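# Four arms unfold a pallet collar onto a pallet

## Task

Unfold the pallet collar into its open shape and set it down on the pallet so it sits squarely in place.

## Robot and tools

Robots. Four Kinova Gen3 arms, arm1 to arm4, each with seven joints and a Robotiq 2F-85 two-finger gripper. The hand reaches roughly 1.0 m out from the joint 1 axis. Base (base_link) positions in the scene frame, metres, with quaternion wxyz: arm1 (-0.428, -0.868, 0.796) q=(0.740, 0, 0, 0.672); arm2 (0.221, -0.880, 0.799) q=(0.682, -0.004, 0.002, 0.731); arm3 (1.001, -0.061, 0.805) q=(0.094, -0.004, 0.001, -0.996); arm4 (-0.900, -0.147, 0.830) q=(0.988, 0.001, 0.003, -0.155). Each base points along its own +x.

Frames. A single scene frame in metres, origin on the floor, +z upward. The hand point is the middle of the closed finger pads (pads are 38 mm long). It lies about 2 cm back from the fingertips when the gripper is closed or half open, about 0.5 cm when fully open. Fingers extend along the hand's +z and separate along its y axis.

Joints (absolute targets, radians; done tolerance 0.01). joint1_rad swivels the arm about its base, positive clockwise seen from above, 0 points along the base +x; range -69.115 to 69.115. joint2_rad is the shoulder, 0 upright, positive leans forward, -2.249 to 2.249. joint3_rad spins the upper arm about its axis, -69.115 to 69.115. joint4_rad is the elbow, 0 straight, -2.579 to 2.579. joint5_rad spins the forearm, -69.115 to 69.115. joint6_rad is the wrist bend, 0 straight, -2.099 to 2.099. joint7_rad rolls the hand, positive counter-clockwise viewed from behind it, -69.115 to 69.115. gripper_m is the fingertip gap in metres, 0 to 0.085, tolerance 0.003. Joint targets travel at most 1.39 rad/s (joints 1-4) or 1.22 rad/s (joints 5-7). Within one arm the moved joints start and finish together, so the hand may sweep wide between postures.

move. Arguments arm1, arm2, arm3, arm4: each a separate object (or null) for that arm alone. Inside, "joints" maps joint names to absolute targets (not offsets); list only the joints to change. Optional "min_time_s" (0.1 to 8 s) sets a lower bound on that arm's motion duration. One action may not exceed 15 s. "cameras": list of arm1_cam_wrist, arm2_cam_wrist, arm3_cam_wrist, arm4_cam_wrist, cam_high, cam_low, or "all"; [] means none; omitted means all for an empty move, none otherwise. "blocking": true/omitted returns when everything is at rest; false returns in about 0.5 s with motion continuing. A later move overrides only the joints it names; other motions keep going. A move with no action just reports full state and images. Example: {"arm1": {"joints": {"gripper_m": 0.05}}, "arm2": {"joints": {"joint1_rad": 0.3}, "min_time_s": 2}}.

wait: "seconds" 0 to 10, plus "cameras". Commands nothing; returns early once any running robot comes to rest. wait(0) reports each arm's "earlier move" status.

stop: optional "cameras". Brakes all running motions; braked joints read "stopped" and hold, possibly still pressing on what they touch. Braking needs space.

zoom_image: "camera" and "region" [x0, y0, x1, y1] in pixels from the top-left of that camera's latest image (images are 896x504); region at most 504 by 504.

finished_scene: "scene" is the current scene number. Irreversible; the collar must stay seated with no robot holding it. Calls after it in the same reply act on the next scene.

Results. "move" lists arms that got a motion; "as last shown" marks an uncommanded arm whose status lines read "not commanded". "pictures" gives image order. joint_status: "moving", "done", "off_target" (resting away from target, maybe still pushing), "time_out" (an uncommanded stop; the joint holds where it halted), "not_followed" / "previous command not reached" / "held back during" (a safety check is withholding targets to avoid collisions; gripper commands still run), "stopped", "limit_stop_at_motor_heat". If a move or wait is refused or hit by an uncommanded stop, later move, wait and finished_scene calls in that reply are skipped. Joint velocities are rad/s in joint order; "within noise" means the arm is still. Joint torques are per joint, positive toward larger angles, with fixed per-arm offset and scale plus noise. Flange force is the external force on the gripper in hand x y z, biased, including any held weight; "no reading" means no estimate.

Cautions. Never let two robots press hard against each other; closing a gripper on another arm's fingers counts as such a press, and the safety check does not guard finger motion or finger-to-finger contact. The arm keeps pushing after contact, so a joint may report "done" while jammed; move it away. Torque limits: joints 1-4 at 104.5 N m, joints 5-7 at 51.3 N m; exceeding them, or a joint deviating over 5 degrees from its plan, halts the arm and gripper for 10 s. Wrist motors are weak (joint5 about 20.3, joint6 about 18.8, joint7 about 21 N m) and yield under heavy loads. Motors heat while holding loads, reaching far or straining; MOTOR HOT appears from 60 °C, and at 75 °C an OVER-TEMPERATURE FAULT lets the arm sag for 30-60 s, after which targets must be resent. Grip hardest by closing from wide open to well under the part's width; avoid hard squeezing of a part still resting on something. Loose objects may get nudged occasionally. Do not knock anything out of the work area or to the floor, drop parts, slam, swing loads fast, or strike fixed or heavy items. The scene keeps running while you think.

Each tool is called after ">>>" as a command line: name --argument value for each argument, lists and objects as JSON in quotes; but a table of rows of numbers goes row by row, as --pt "numbers of a row", without its own name.

## Session

>>> move

Scene clock: 0.00 s.
Joint torques (N m): no reading
Motor temperatures (°C): arm1=[37 30 32 38 37 43 40] | arm2=[33 37 35 34 42 41 41] | arm3=[37 35 31 36 39 40 40] | arm4=[37 34 31 34 36 35 47]
Flange force (N): no reading
Joint velocities: within noise
arm1.joint_positions: joint1_rad=-0.178 joint2_rad=-0.491 joint3_rad=-0.028 joint4_rad=+1.463 joint5_rad=-0.068 joint6_rad=+2.028 joint7_rad=+1.357 gripper_m=+0.085
arm1.joint_status: not commanded
arm1.hand: x=-0.4368 y=-0.7635 z=+1.3207 quat_wxyz=(-0.023, +0.679, -0.730, -0.070) (m; scene frame)
arm2.joint_positions: joint1_rad=-0.118 joint2_rad=-0.304 joint3_rad=-0.036 joint4_rad=+1.496 joint5_rad=+0.016 joint6_rad=+1.946 joint7_rad=+1.027 gripper_m=+0.085
arm2.joint_status: not commanded
arm2.hand: x=+0.2091 y=-0.7070 z=+1.2892 quat_wxyz=(-0.012, +0.582, -0.813, +0.008) (m; scene frame)
arm3.joint_positions: joint1_rad=+0.211 joint2_rad=-0.439 joint3_rad=-0.116 joint4_rad=+1.604 joint5_rad=-0.033 joint6_rad=+2.035 joint7_rad=+1.370 gripper_m=+0.085
arm3.joint_status: not commanded
arm3.hand: x=+0.9134 y=-0.0630 z=+1.2839 quat_wxyz=(+0.014, -0.998, +0.053, -0.025) (m; scene frame)
arm4.joint_positions: joint1_rad=-0.491 joint2_rad=-0.445 joint3_rad=-0.113 joint4_rad=+1.589 joint5_rad=-0.066 joint6_rad=+2.027 joint7_rad=+1.944 gripper_m=+0.085
arm4.joint_status: not commanded
arm4.hand: x=-0.8073 y=-0.1186 z=+1.3129 quat_wxyz=(+0.018, +0.335, -0.942, -0.008) (m; scene frame)
pictures: arm1_cam_wrist, arm2_cam_wrist, arm3_cam_wrist, arm4_cam_wrist, cam_high, cam_low

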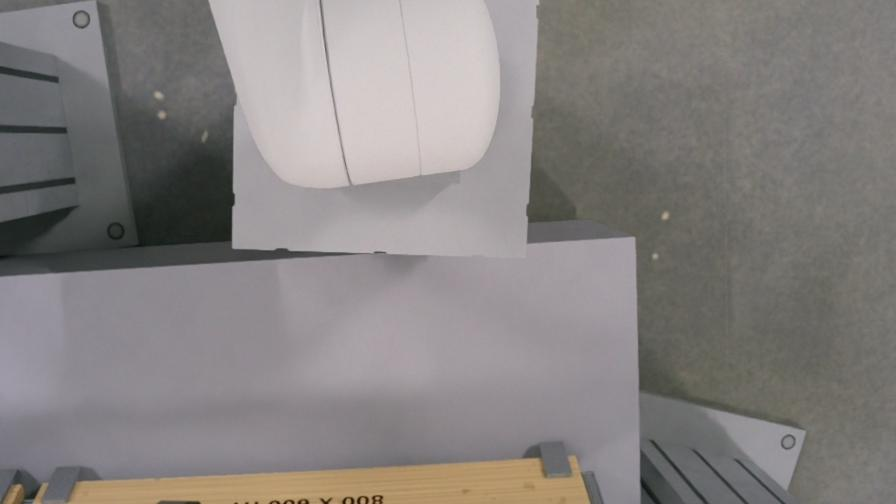

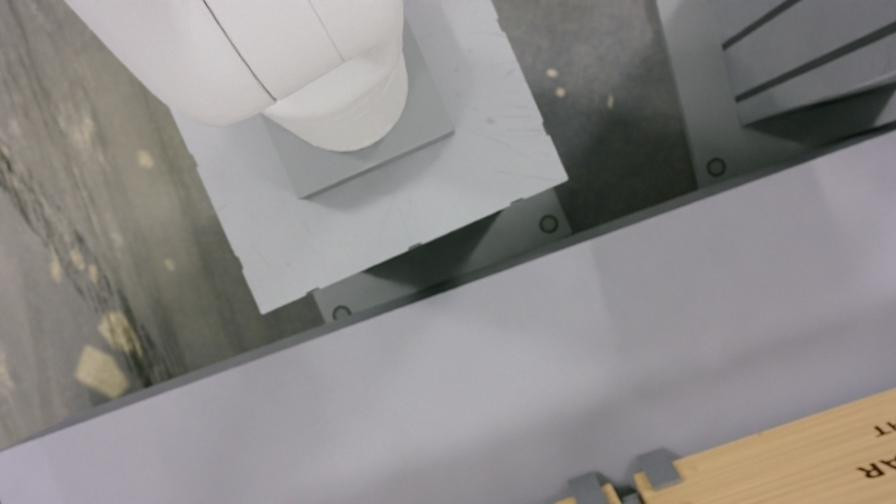

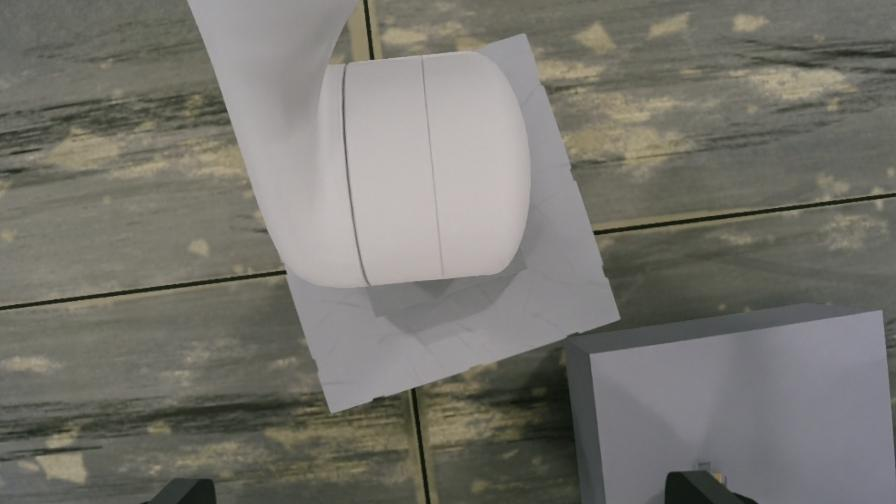

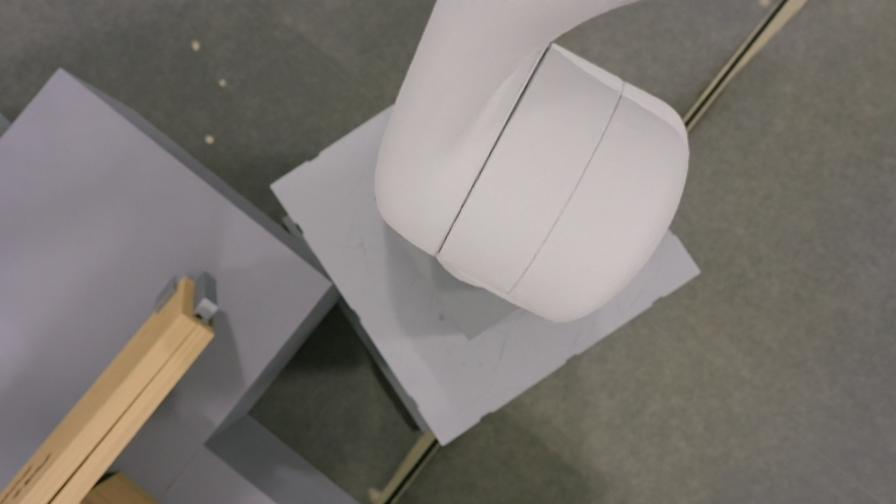

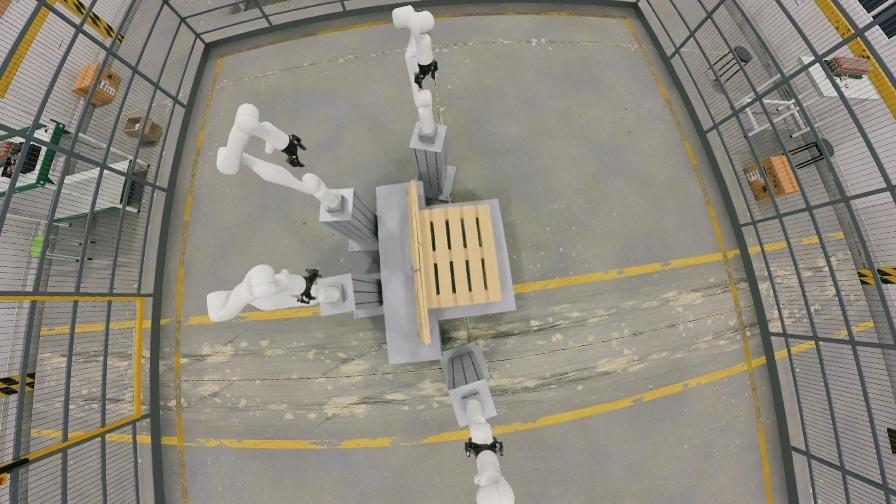

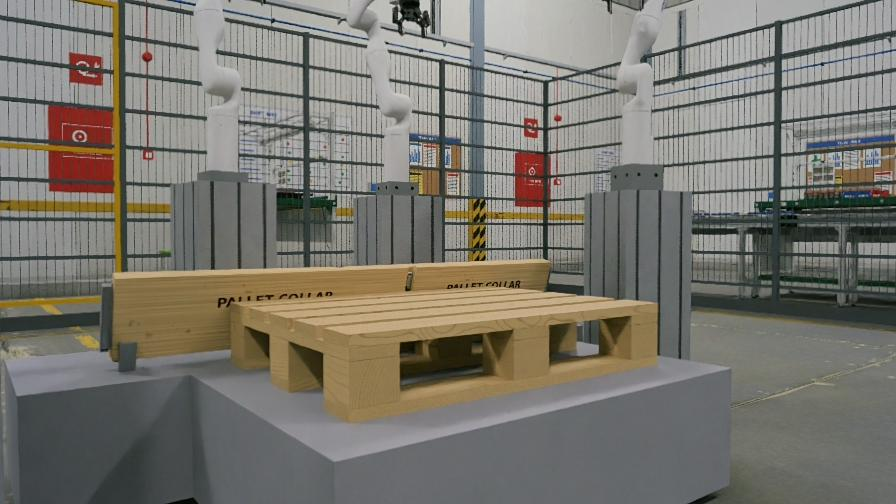

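>>> zoom_image --camera "cam_high" --region '[300, 140, 560, 400]'

>>> zoom_image --camera "cam_low" --region '[80, 220, 584, 440]'

>>> zoom_image --camera "arm1_cam_wrist" --region '[0, 400, 300, 504]'

>>> zoom_image --camera "arm4_cam_wrist" --region '[0, 240, 280, 504]'

>>> zoom_image --camera "arm2_cam_wrist" --region '[500, 380, 896, 504]'

>>> zoom_image --camera "arm3_cam_wrist" --region '[560, 380, 896, 504]'

Scaled by 1.938 from the camera's image (finer frame: 1280x720).

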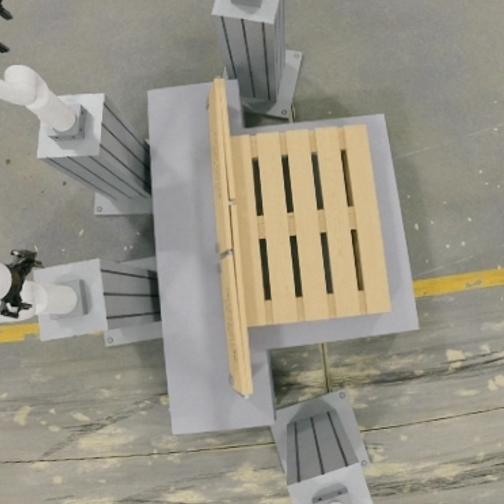

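Scaled by 1.000.

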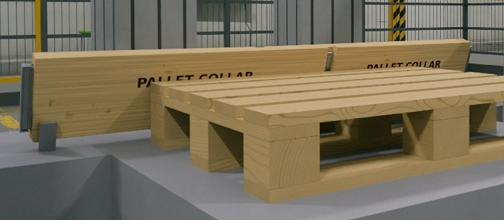

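Scaled by 1.680 from the camera's image (finer frame: 1280x720).

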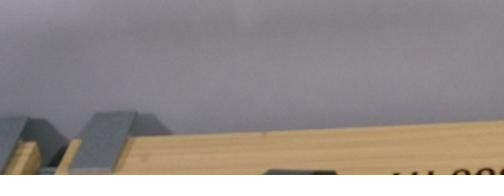

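Scaled by 1.800 from the camera's image (finer frame: 1280x720).

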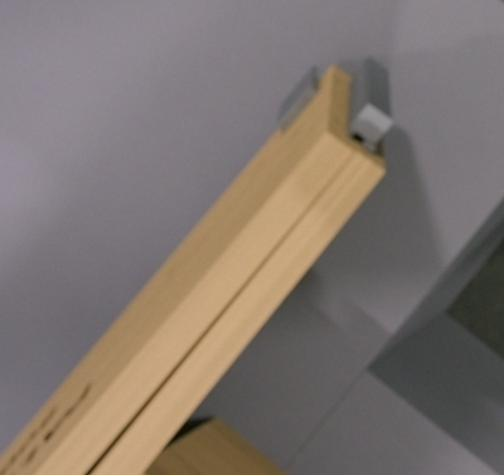

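Scaled by 1.273 from the camera's image (finer frame: 1280x720).

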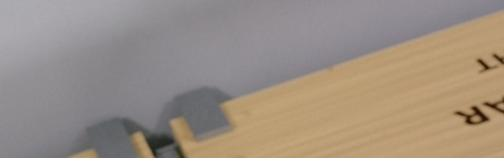

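Scaled by 1.500 from the camera's image (finer frame: 1280x720).

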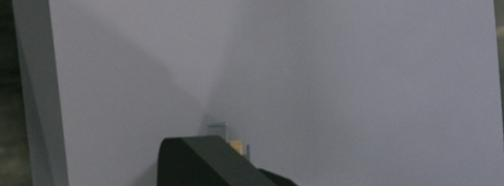

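>>> zoom_image --camera "cam_low" --region '[90, 250, 250, 390]'

>>> zoom_image --camera "cam_low" --region '[360, 240, 680, 400]'

>>> zoom_image --camera "cam_high" --region '[370, 170, 530, 370]'

>>> zoom_image --camera "arm4_cam_wrist" --region '[120, 250, 260, 380]'

>>> zoom_image --camera "arm1_cam_wrist" --region '[500, 420, 640, 504]'

>>> zoom_image --camera "arm2_cam_wrist" --region '[550, 430, 710, 504]'

Scaled by 3.150 from the camera's image (finer frame: 1280x720).

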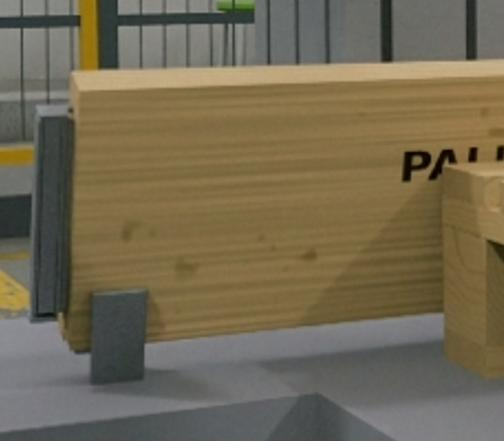

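Scaled by 1.575 from the camera's image (finer frame: 1280x720).

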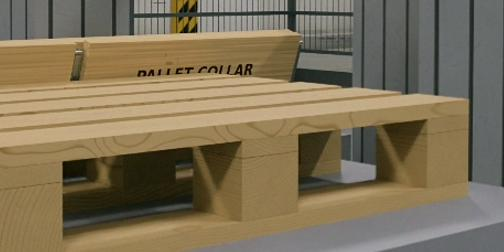

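Scaled by 2.520 from the camera's image (finer frame: 1280x720).

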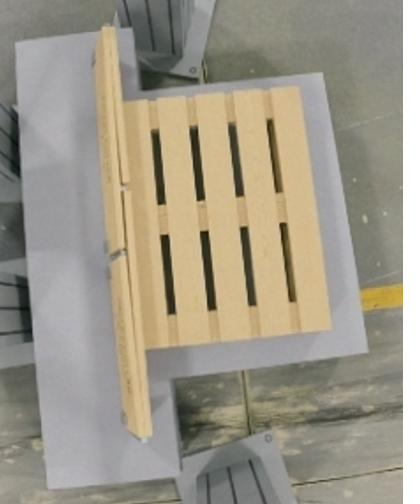

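Scaled by 3.600 from the camera's image (finer frame: 1280x720).

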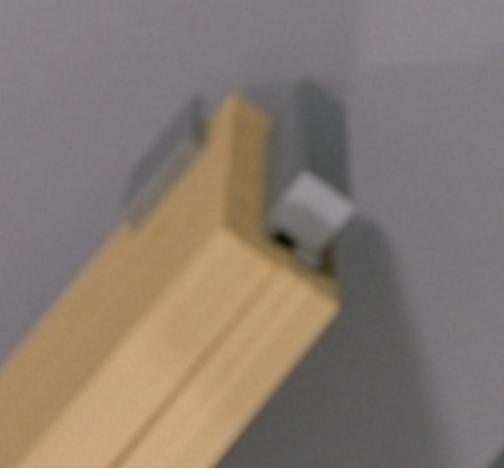

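Scaled by 3.600 from the camera's image (finer frame: 1280x720).

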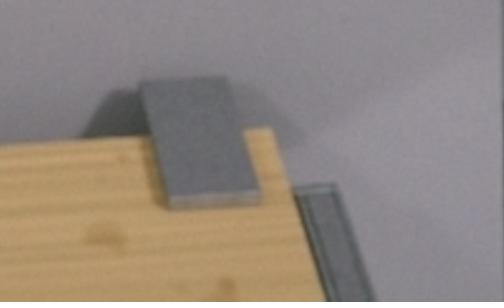

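Scaled by 3.150 from the camera's image (finer frame: 1280x720).

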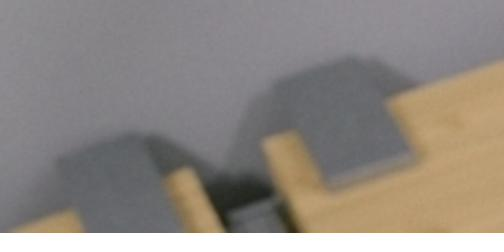

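>>> move --arm1 '{"joints":{"joint1_rad":-0.096,"joint2_rad":-0.2,"joint3_rad":0,"joint4_rad":1.6,"joint5_rad":0,"joint6_rad":1.44,"joint7_rad":1.571}}' --arm2 '{"joints":{"joint1_rad":0.0695,"joint2_rad":-0.2,"joint3_rad":0,"joint4_rad":1.6,"joint5_rad":0,"joint6_rad":1.44,"joint7_rad":1.571}}' --arm3 '{"joints":{"joint1_rad":0.211,"joint2_rad":-0.1,"joint3_rad":0,"joint4_rad":1.6,"joint5_rad":0,"joint6_rad":1.29,"joint7_rad":1.571}}' --arm4 '{"joints":{"joint1_rad":-0.4,"joint2_rad":-0.1,"joint3_rad":0,"joint4_rad":1.6,"joint5_rad":0,"joint6_rad":1.29,"joint7_rad":1.571}}' --cameras '["all"]'

Scene clock: 37.87 s.
Joint torques (N m): arm1=[-0.03 -5.93 -1.28 -9.27 -0.1 -0.89 0.24] | arm2=[0.26 -6.19 0.02 -10.32 0.41 -0.74 -0.25] | arm3=[-1 -6.09 1.47 -9.92 0.55 -0.51 0.36] | arm4=[0.56 -8.82 0.02 -12.26 -0.1 -0.88 -0.15]
Motor temperatures (°C): arm1=[36 30 32 38 37 43 40] | arm2=[33 37 35 34 42 41 41] | arm3=[37 35 31 36 39 40 40] | arm4=[37 34 31 34 36 35 47]
Flange force (N): arm1=[-1.7 -2.3 -1.1] | arm2=[1.1 -0.6 2.6] | arm3=[4.2 3.0 0.5] | arm4=[5.3 0.7 6.1]
move: arm1 done; arm2 done; arm3 done; arm4 done
Joint velocities: within noise
arm1.joint_positions: joint1_rad=-0.096 joint2_rad=-0.200 joint3_rad=+0.000 joint4_rad=+1.600 joint5_rad=+0.000 joint6_rad=+1.440 joint7_rad=+1.571 gripper_m=+0.085
arm1.joint_status: all done
arm1.hand: x=-0.4034 y=-0.5490 z=+1.2489 quat_wxyz=(-0.106, +0.699, -0.699, -0.106)
arm2.joint_positions: joint1_rad=+0.070 joint2_rad=-0.200 joint3_rad=+0.000 joint4_rad=+1.600 joint5_rad=+0.000 joint6_rad=+1.440 joint7_rad=+1.571 gripper_m=+0.085
arm2.joint_status: all done
arm2.hand: x=+0.2445 y=-0.5574 z=+1.2501 quat_wxyz=(-0.105, +0.700, -0.699, -0.102)
arm3.joint_positions: joint1_rad=+0.211 joint2_rad=-0.100 joint3_rad=+0.000 joint4_rad=+1.600 joint5_rad=+0.000 joint6_rad=+1.290 joint7_rad=+1.571 gripper_m=+0.085
arm3.joint_status: all done
arm3.hand: x=+0.6262 y=-0.0283 z=+1.2411 quat_wxyz=(+0.002, -0.984, +0.011, +0.179)
arm4.joint_positions: joint1_rad=-0.400 joint2_rad=-0.100 joint3_rad=+0.000 joint4_rad=+1.600 joint5_rad=+0.000 joint6_rad=+1.290 joint7_rad=+1.571 gripper_m=+0.085
arm4.joint_status: all done
arm4.hand: x=-0.5181 y=-0.1390 z=+1.2615 quat_wxyz=(-0.172, +0.044, -0.984, -0.009)
pictures: arm1_cam_wrist, arm2_cam_wrist, arm3_cam_wrist, arm4_cam_wrist, cam_high, cam_low

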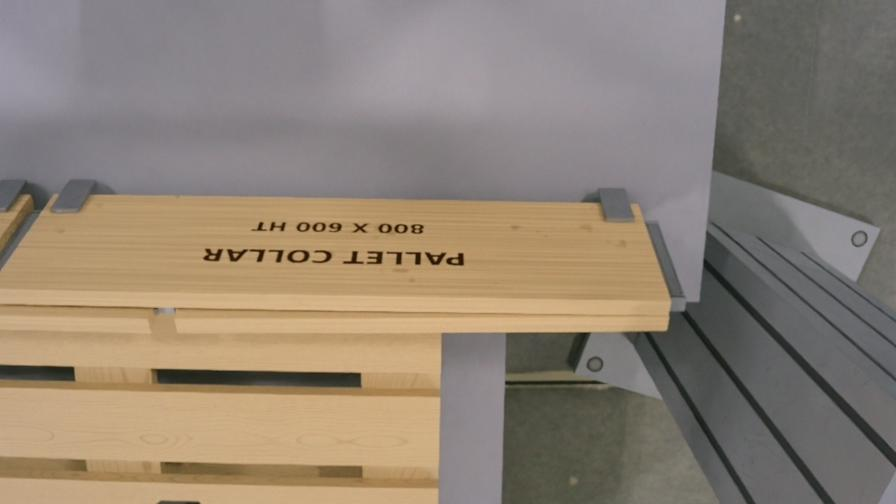

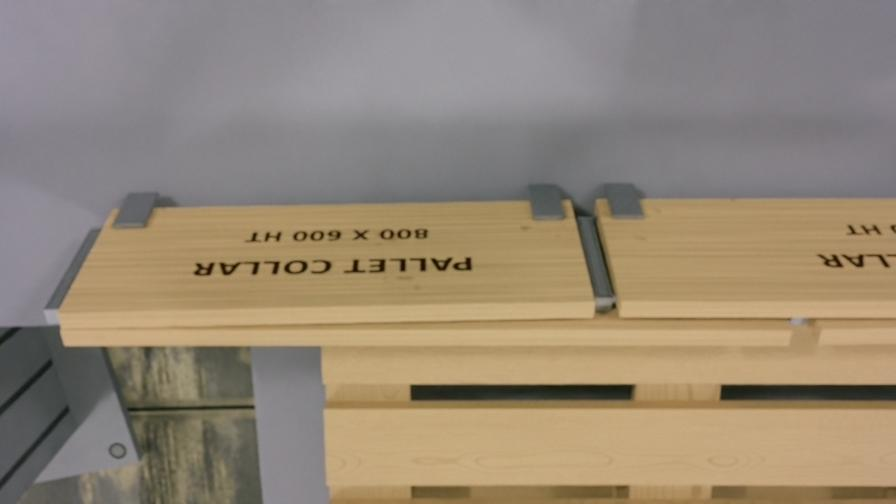

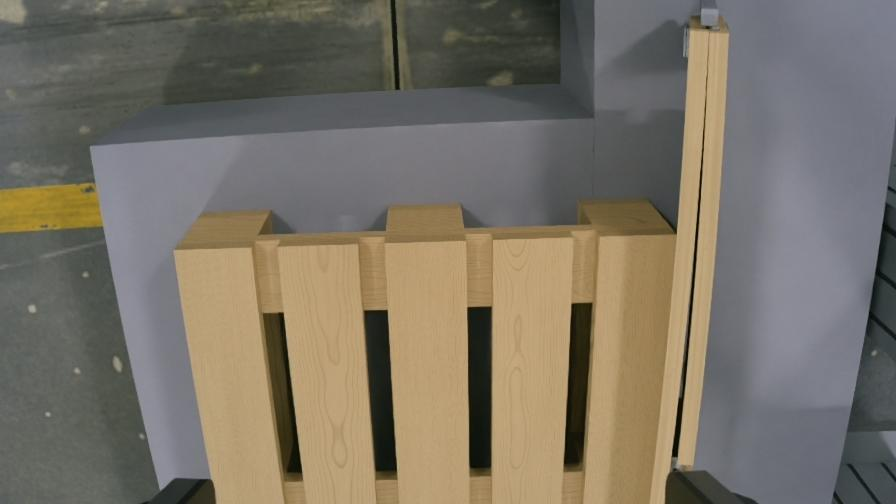

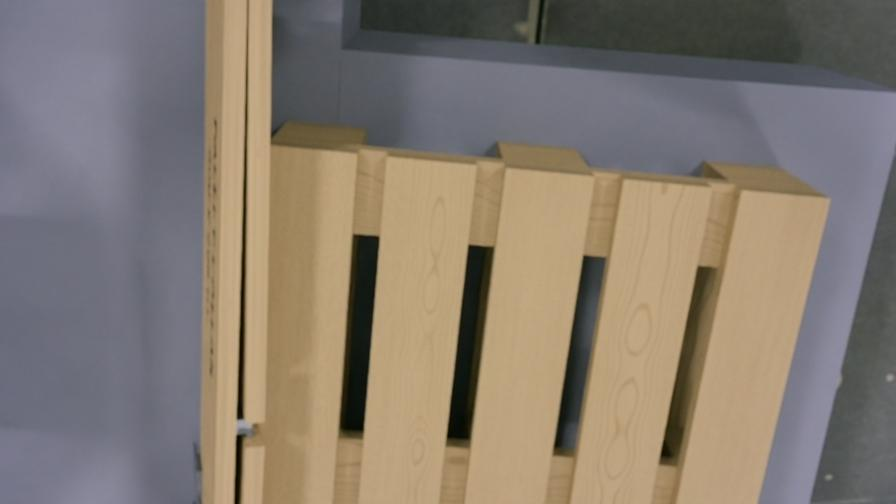

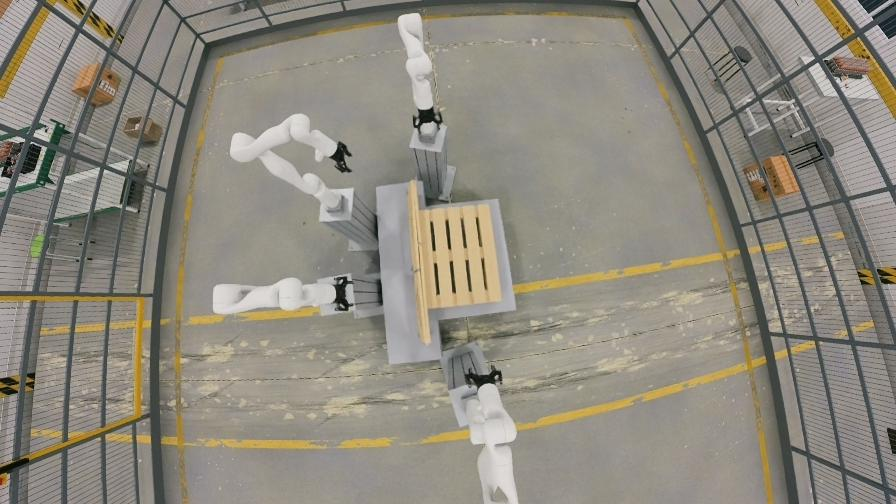

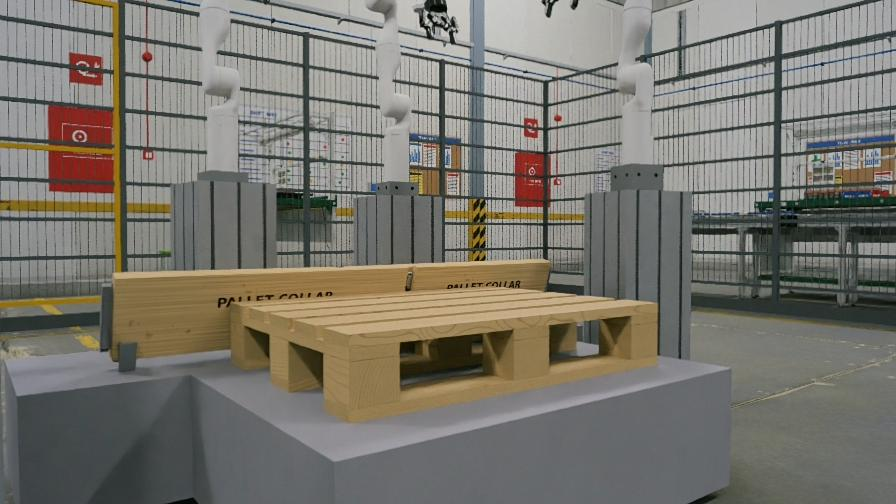

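>>> zoom_image --camera "arm2_cam_wrist" --region '[30, 180, 350, 360]'

>>> zoom_image --camera "arm2_cam_wrist" --region '[500, 180, 896, 360]'

>>> zoom_image --camera "arm1_cam_wrist" --region '[0, 180, 360, 380]'

>>> zoom_image --camera "arm1_cam_wrist" --region '[400, 180, 720, 380]'

>>> zoom_image --camera "arm3_cam_wrist" --region '[600, 0, 760, 250]'

>>> zoom_image --camera "arm3_cam_wrist" --region '[600, 250, 760, 504]'

>>> zoom_image --camera "arm4_cam_wrist" --region '[150, 250, 310, 504]'

>>> zoom_image --camera "arm4_cam_wrist" --region '[150, 0, 390, 250]'

Scaled by 1.575 from the camera's image (finer frame: 1280x720).

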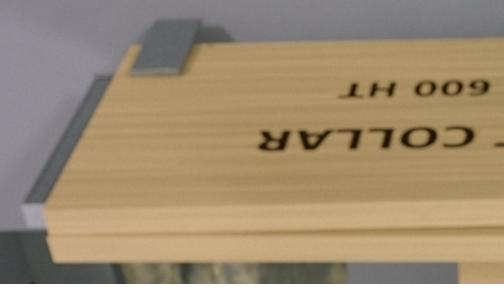

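Scaled by 1.273 from the camera's image (finer frame: 1280x720).

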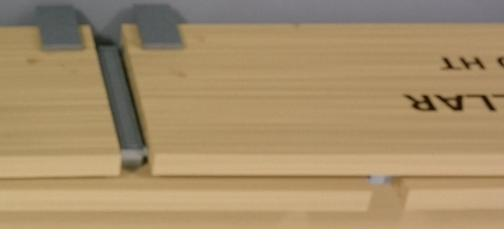

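Scaled by 1.400 from the camera's image (finer frame: 1280x720).

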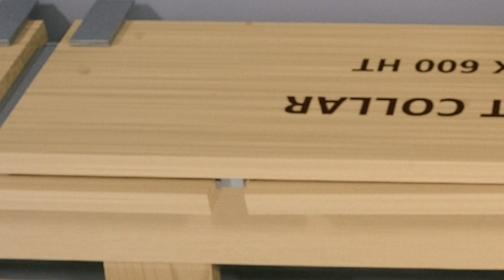

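Scaled by 1.575 from the camera's image (finer frame: 1280x720).

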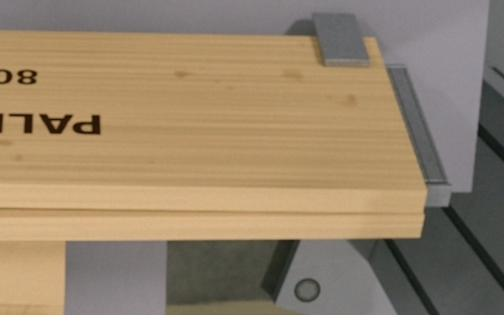

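Scaled by 2.016 from the camera's image (finer frame: 1280x720).

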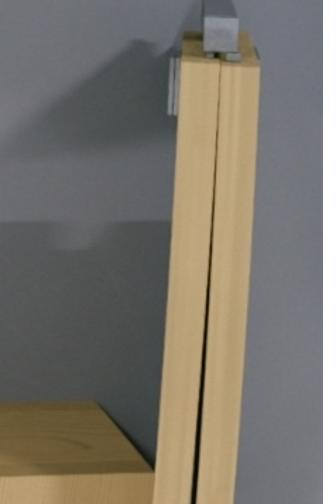

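Scaled by 1.984 from the camera's image (finer frame: 1280x720).

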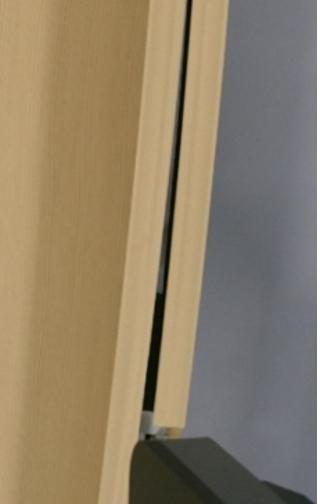

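Scaled by 1.984 from the camera's image (finer frame: 1280x720).

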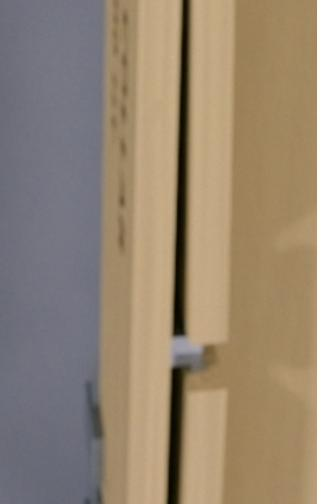

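Scaled by 2.016 from the camera's image (finer frame: 1280x720).

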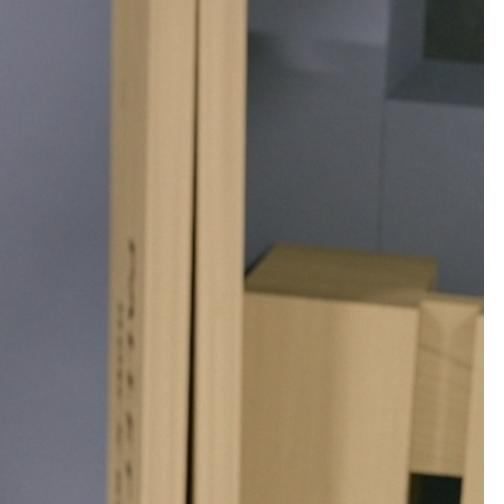

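>>> move --arm1 '{"joints":{"joint1_rad":-0.0193,"joint2_rad":1.113,"joint3_rad":0,"joint4_rad":1.4026,"joint5_rad":0,"joint6_rad":0.626,"joint7_rad":3.2186,"gripper_m":0.06}}' --arm2 '{"joints":{"joint1_rad":-0.0111,"joint2_rad":1.1309,"joint3_rad":0,"joint4_rad":1.3648,"joint5_rad":0,"joint6_rad":0.6459,"joint7_rad":3.0611,"gripper_m":0.06}}' --cameras '["arm1_cam_wrist","arm2_cam_wrist"]'

Scene clock: 99.77 s.
Joint torques (N m): arm1=[-0.05 -23.55 -0.72 -4.93 -0.04 -0.08 0.26] | arm2=[0.23 -24.79 0.71 -5.89 0.41 0.12 -0.27] | arm3=[-0.98 -5.99 1.47 -9.86 0.56 -0.52 0.36] | arm4=[0.55 -8.8 0.01 -12.25 -0.11 -0.9 -0.17]
Motor temperatures (°C): arm1=[36 30 32 38 37 43 40] | arm2=[33 37 35 34 42 41 41] | arm3=[37 34 31 36 39 40 40] | arm4=[37 34 31 34 36 35 47]
Flange force (N): arm1=[-0.4 -2.0 0.7] | arm2=[0.0 1.0 2.7] | arm3=[4.3 3.0 0.3] | arm4=[5.3 0.6 6.0]
move: arm1 done; arm2 done
Joint velocities: within noise
arm1.joint_positions: joint1_rad=-0.019 joint2_rad=+1.113 joint3_rad=+0.000 joint4_rad=+1.403 joint5_rad=+0.000 joint6_rad=+0.626 joint7_rad=+3.219 gripper_m=+0.060
arm1.joint_status: all done
arm1.hand: x=-0.3601 y=-0.3096 z=+0.7003 quat_wxyz=(+0.000, +1.000, +0.000, +0.000)
arm2.joint_positions: joint1_rad=-0.011 joint2_rad=+1.131 joint3_rad=+0.000 joint4_rad=+1.365 joint5_rad=+0.000 joint6_rad=+0.646 joint7_rad=+3.061 gripper_m=+0.060
arm2.joint_status: all done
arm2.hand: x=+0.2009 y=-0.3105 z=+0.6962 quat_wxyz=(+0.004, +1.000, +0.000, +0.002)
arm3, arm4: as last shown

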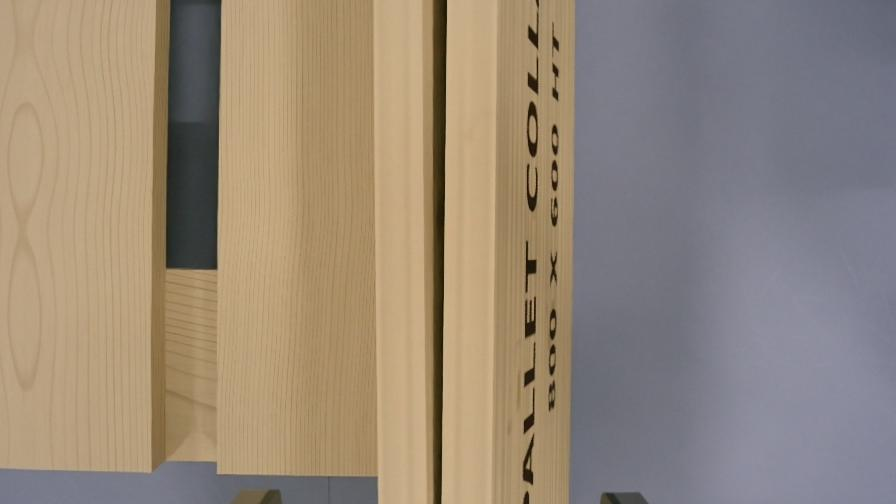

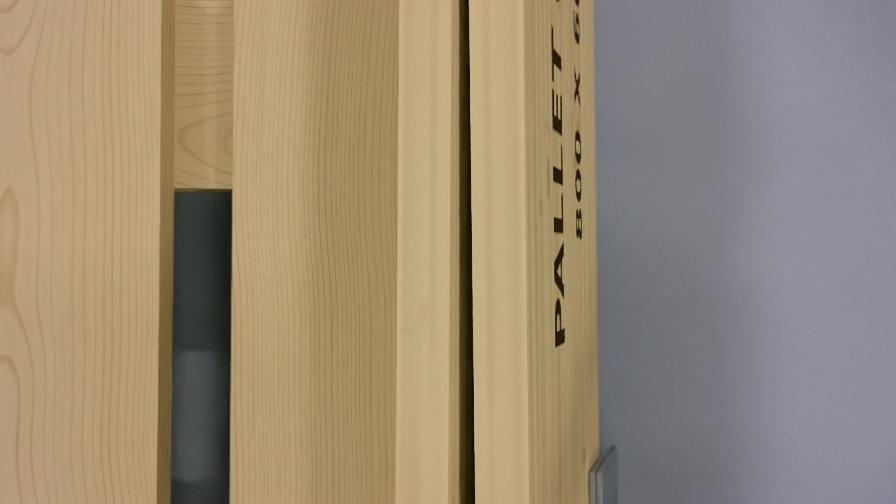

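>>> move --arm1 '{"joints":{"joint1_rad":-0.1432,"joint2_rad":1.6937,"joint3_rad":0,"joint4_rad":0.5076,"joint5_rad":0,"joint6_rad":1.2632,"joint7_rad":3.0971,"gripper_m":0.075},"min_time_s":2.5}' --arm2 '{"joints":{"joint1_rad":0.0244,"joint2_rad":1.6932,"joint3_rad":0,"joint4_rad":0.479,"joint5_rad":0,"joint6_rad":1.2923,"joint7_rad":3.099,"gripper_m":0.075},"min_time_s":2.5}' --cameras '["arm1_cam_wrist","arm2_cam_wrist"]'

Scene clock: 121.07 s.
Joint torques (N m): arm1=[-0.03 -26.53 -0.56 -6.02 -0.04 0.83 0.24] | arm2=[0.29 -27.72 0.72 -7.09 0.45 1.01 -0.28] | arm3=[-1.02 -5.96 1.51 -9.86 0.54 -0.54 0.41] | arm4=[0.59 -8.81 0.01 -12.19 -0.1 -0.91 -0.18]
Motor temperatures (°C): arm1=[36 31 32 38 37 43 40] | arm2=[33 37 35 34 42 41 41] | arm3=[37 34 31 36 39 40 40] | arm4=[37 34 31 34 36 35 47]
Flange force (N): arm1=no reading | arm2=no reading | arm3=[4.3 3.2 0.2] | arm4=[5.1 0.6 5.9]
move: arm1 done; arm2 done
Joint velocities: within noise
arm1.joint_positions: joint1_rad=-0.143 joint2_rad=+1.694 joint3_rad=+0.000 joint4_rad=+0.508 joint5_rad=+0.000 joint6_rad=+1.263 joint7_rad=+3.097 gripper_m=+0.075
arm1.joint_status: all done
arm1.hand: x=-0.4300 y=-0.2944 z=+0.5482 quat_wxyz=(+0.161, +0.987, +0.001, +0.007)
arm2.joint_positions: joint1_rad=+0.024 joint2_rad=+1.693 joint3_rad=+0.000 joint4_rad=+0.479 joint5_rad=+0.000 joint6_rad=+1.292 joint7_rad=+3.099 gripper_m=+0.075
arm2.joint_status: all done
arm2.hand: x=+0.2214 y=-0.3032 z=+0.5549 quat_wxyz=(+0.165, +0.986, +0.001, +0.009)
arm3, arm4: as last shown

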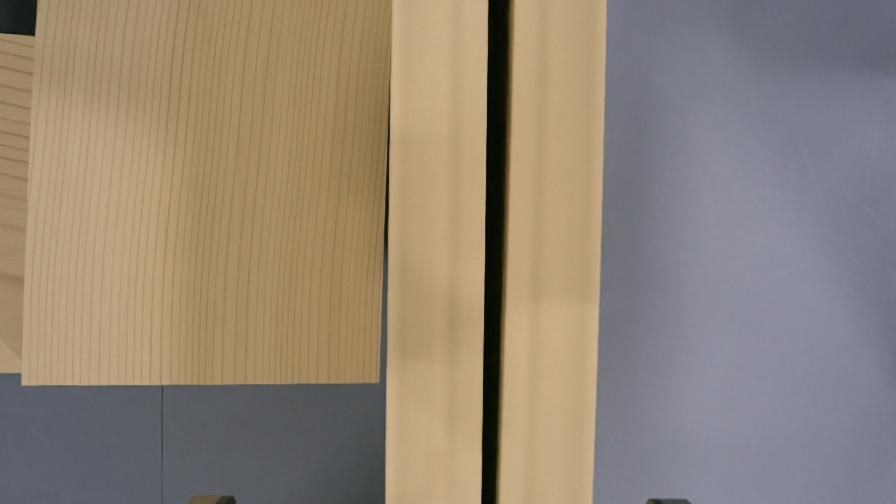

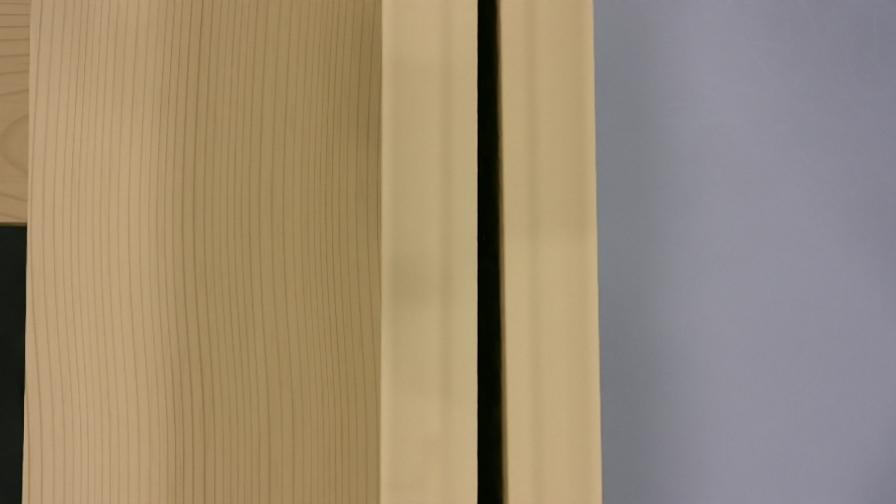

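>>> move --arm2 '{"joints":{"gripper_m":0.015}}' --cameras '["arm2_cam_wrist"]'

>>> zoom_image --camera "arm2_cam_wrist" --region '[300, 420, 600, 504]'

Scene clock: 124.30 s.
Joint torques (N m): arm1=[-0.09 -26.48 -0.64 -6.11 -0.06 0.8 0.27] | arm2=[0.26 -27.72 0.68 -7.06 0.46 1.02 -0.28] | arm3=[-0.96 -6.08 1.43 -9.88 0.54 -0.52 0.42] | arm4=[0.6 -8.85 0.01 -12.23 -0.11 -0.91 -0.17]
Motor temperatures (°C): arm1=[36 31 32 38 37 43 40] | arm2=[33 37 35 34 42 41 41] | arm3=[37 34 31 36 39 40 40] | arm4=[37 34 31 34 36 35 47]
Flange force (N): arm1=no reading | arm2=no reading | arm3=[4.1 3.1 0.4] | arm4=[5.1 0.6 6.0]
move: arm2 done
Joint velocities: within noise
arm1.joint_positions: joint1_rad=-0.143 joint2_rad=+1.694 joint3_rad=+0.000 joint4_rad=+0.508 joint5_rad=+0.000 joint6_rad=+1.263 joint7_rad=+3.097 gripper_m=+0.075
arm1.joint_status: not commanded
arm1.hand: x=-0.4300 y=-0.2944 z=+0.5482 quat_wxyz=(+0.161, +0.987, +0.001, +0.007)
arm2.joint_positions: joint1_rad=+0.024 joint2_rad=+1.693 joint3_rad=+0.000 joint4_rad=+0.479 joint5_rad=+0.000 joint6_rad=+1.292 joint7_rad=+3.099 gripper_m=+0.015
arm2.joint_status: all done
arm2.hand: x=+0.2214 y=-0.3032 z=+0.5549 quat_wxyz=(+0.165, +0.986, +0.001, +0.009)
arm3, arm4: as last shown

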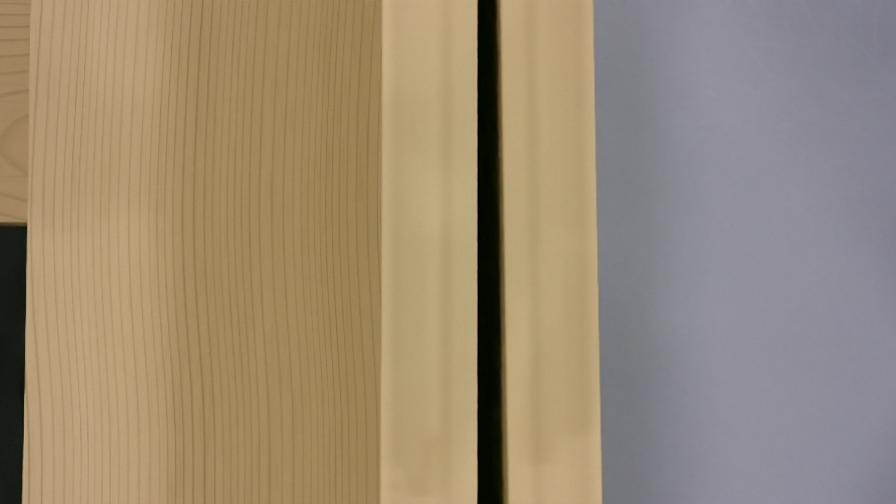

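Scaled by 1.680 from the camera's image (finer frame: 1280x720).

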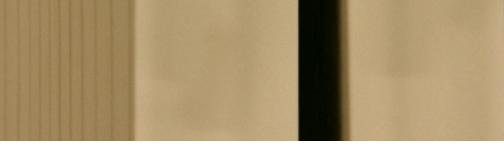

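>>> move --arm1 '{"joints":{"gripper_m":0.085}}' --arm2 '{"joints":{"gripper_m":0.085}}'

>>> move --arm1 '{"joints":{"joint1_rad":-0.1453,"joint2_rad":1.7315,"joint3_rad":0,"joint4_rad":0.5854,"joint5_rad":0,"joint6_rad":1.1476,"joint7_rad":3.0952},"min_time_s":2}' --arm2 '{"joints":{"joint1_rad":0.0227,"joint2_rad":1.7062,"joint3_rad":0,"joint4_rad":0.5828,"joint5_rad":0,"joint6_rad":1.1755,"joint7_rad":3.0975},"min_time_s":2}' --cameras '["arm1_cam_wrist","arm2_cam_wrist","arm3_cam_wrist","arm4_cam_wrist","cam_low"]'

Scene clock: 130.40 s.
Joint torques (N m): arm1=[-0.08 -26.55 -0.56 -5.99 -0.09 0.81 0.25] | arm2=[0.28 -27.71 0.67 -7.06 0.43 1.04 -0.27] | arm3=[-0.97 -6.12 1.45 -9.78 0.52 -0.52 0.38] | arm4=[0.56 -8.82 0.05 -12.25 -0.1 -0.91 -0.17]
Motor temperatures (°C): arm1=[36 31 32 38 37 43 40] | arm2=[33 37 35 34 42 41 41] | arm3=[37 34 31 36 39 40 40] | arm4=[37 34 31 34 36 35 47]
Flange force (N): arm1=no reading | arm2=no reading | arm3=[3.7 3.0 0.2] | arm4=[5.3 0.7 6.0]
move: arm1 done; arm2 done
Joint velocities: within noise
arm1.joint_positions: joint1_rad=-0.143 joint2_rad=+1.694 joint3_rad=+0.000 joint4_rad=+0.508 joint5_rad=+0.000 joint6_rad=+1.263 joint7_rad=+3.097 gripper_m=+0.085
arm1.joint_status: all done
arm1.hand: x=-0.4300 y=-0.2944 z=+0.5482 quat_wxyz=(+0.161, +0.987, +0.001, +0.007)
arm2.joint_positions: joint1_rad=+0.024 joint2_rad=+1.693 joint3_rad=+0.000 joint4_rad=+0.479 joint5_rad=+0.000 joint6_rad=+1.292 joint7_rad=+3.099 gripper_m=+0.085
arm2.joint_status: all done
arm2.hand: x=+0.2214 y=-0.3032 z=+0.5549 quat_wxyz=(+0.165, +0.986, +0.001, +0.009)
arm3, arm4: as last shown
pictures: none

Scene clock: 132.70 s.
Joint torques (N m): arm1=[-0.05 -25.84 -0.62 -5.44 -0.07 0.81 0.24] | arm2=[0.29 -27 0.74 -6.4 0.45 1.04 -0.27] | arm3=[-0.97 -6.1 1.48 -9.77 0.55 -0.56 0.41] | arm4=[0.59 -8.82 -0.01 -12.22 -0.11 -0.9 -0.16]
Motor temperatures (°C): arm1=[36 31 32 38 37 43 40] | arm2=[33 38 35 34 42 41 41] | arm3=[37 34 31 36 39 40 40] | arm4=[37 34 31 34 36 35 47]
Flange force (N): arm1=[-0.1 -4.2 0.7] | arm2=[-0.2 0.9 2.5] | arm3=[3.7 3.2 0.0] | arm4=[5.2 0.6 5.9]
move: arm1 done; arm2 done
Joint velocities: within noise
arm1.joint_positions: joint1_rad=-0.145 joint2_rad=+1.732 joint3_rad=+0.000 joint4_rad=+0.585 joint5_rad=+0.000 joint6_rad=+1.148 joint7_rad=+3.095 gripper_m=+0.085
arm1.joint_status: all done
arm1.hand: x=-0.4300 y=-0.3197 z=+0.5044 quat_wxyz=(+0.161, +0.987, +0.001, +0.008)
arm2.joint_positions: joint1_rad=+0.023 joint2_rad=+1.706 joint3_rad=+0.000 joint4_rad=+0.583 joint5_rad=+0.000 joint6_rad=+1.176 joint7_rad=+3.098 gripper_m=+0.085
arm2.joint_status: all done
arm2.hand: x=+0.2216 y=-0.3267 z=+0.5207 quat_wxyz=(+0.165, +0.986, +0.001, +0.009)
arm3, arm4: as last shown

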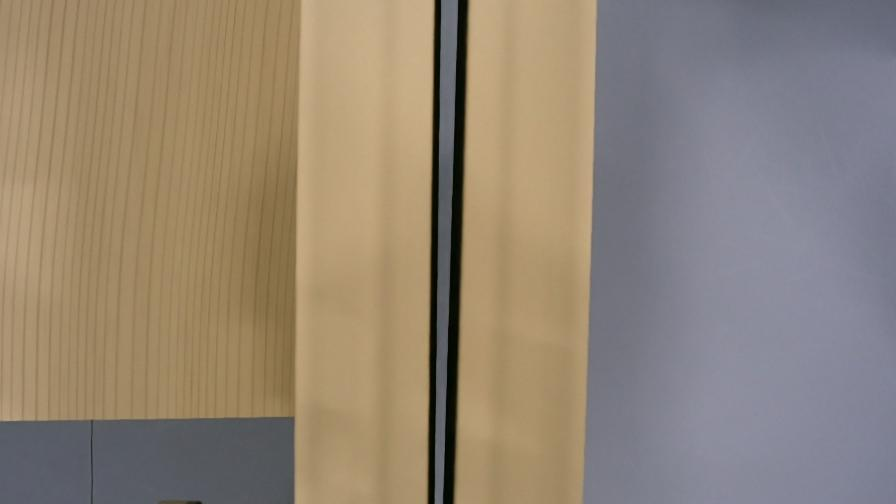

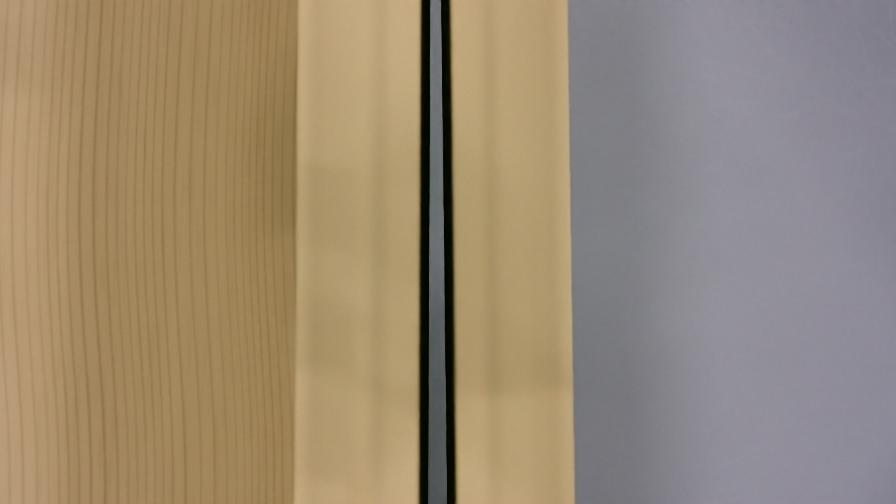

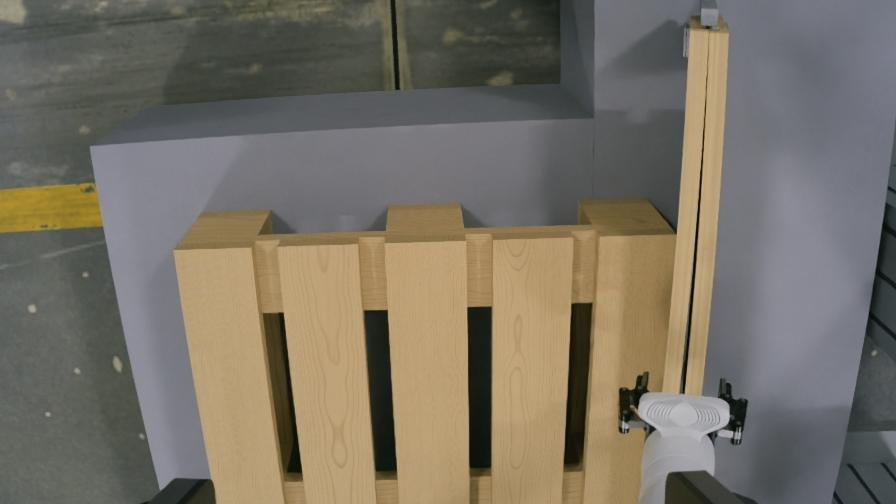

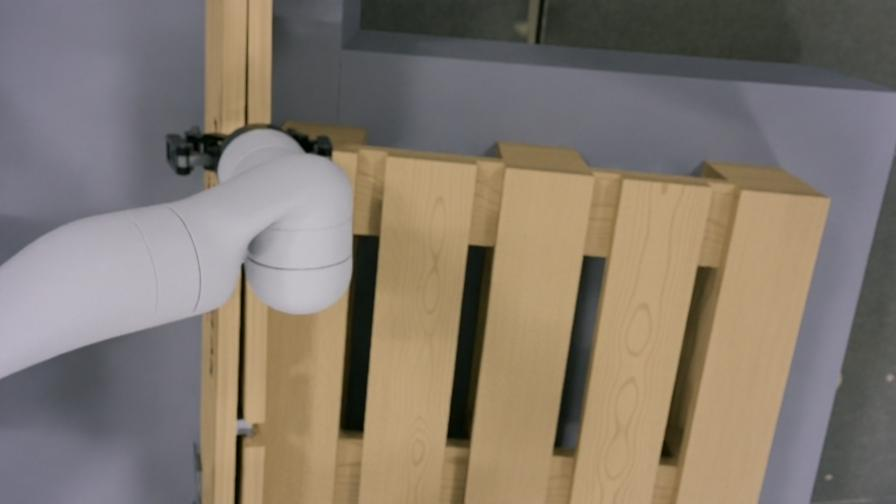

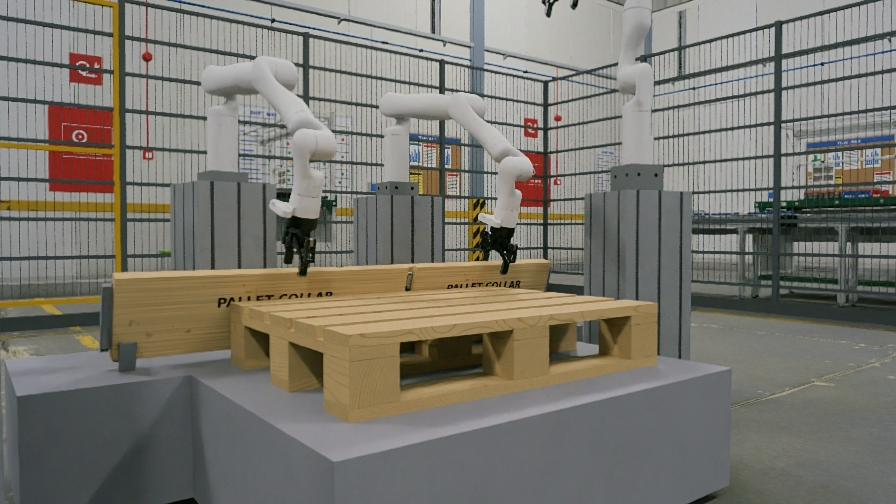

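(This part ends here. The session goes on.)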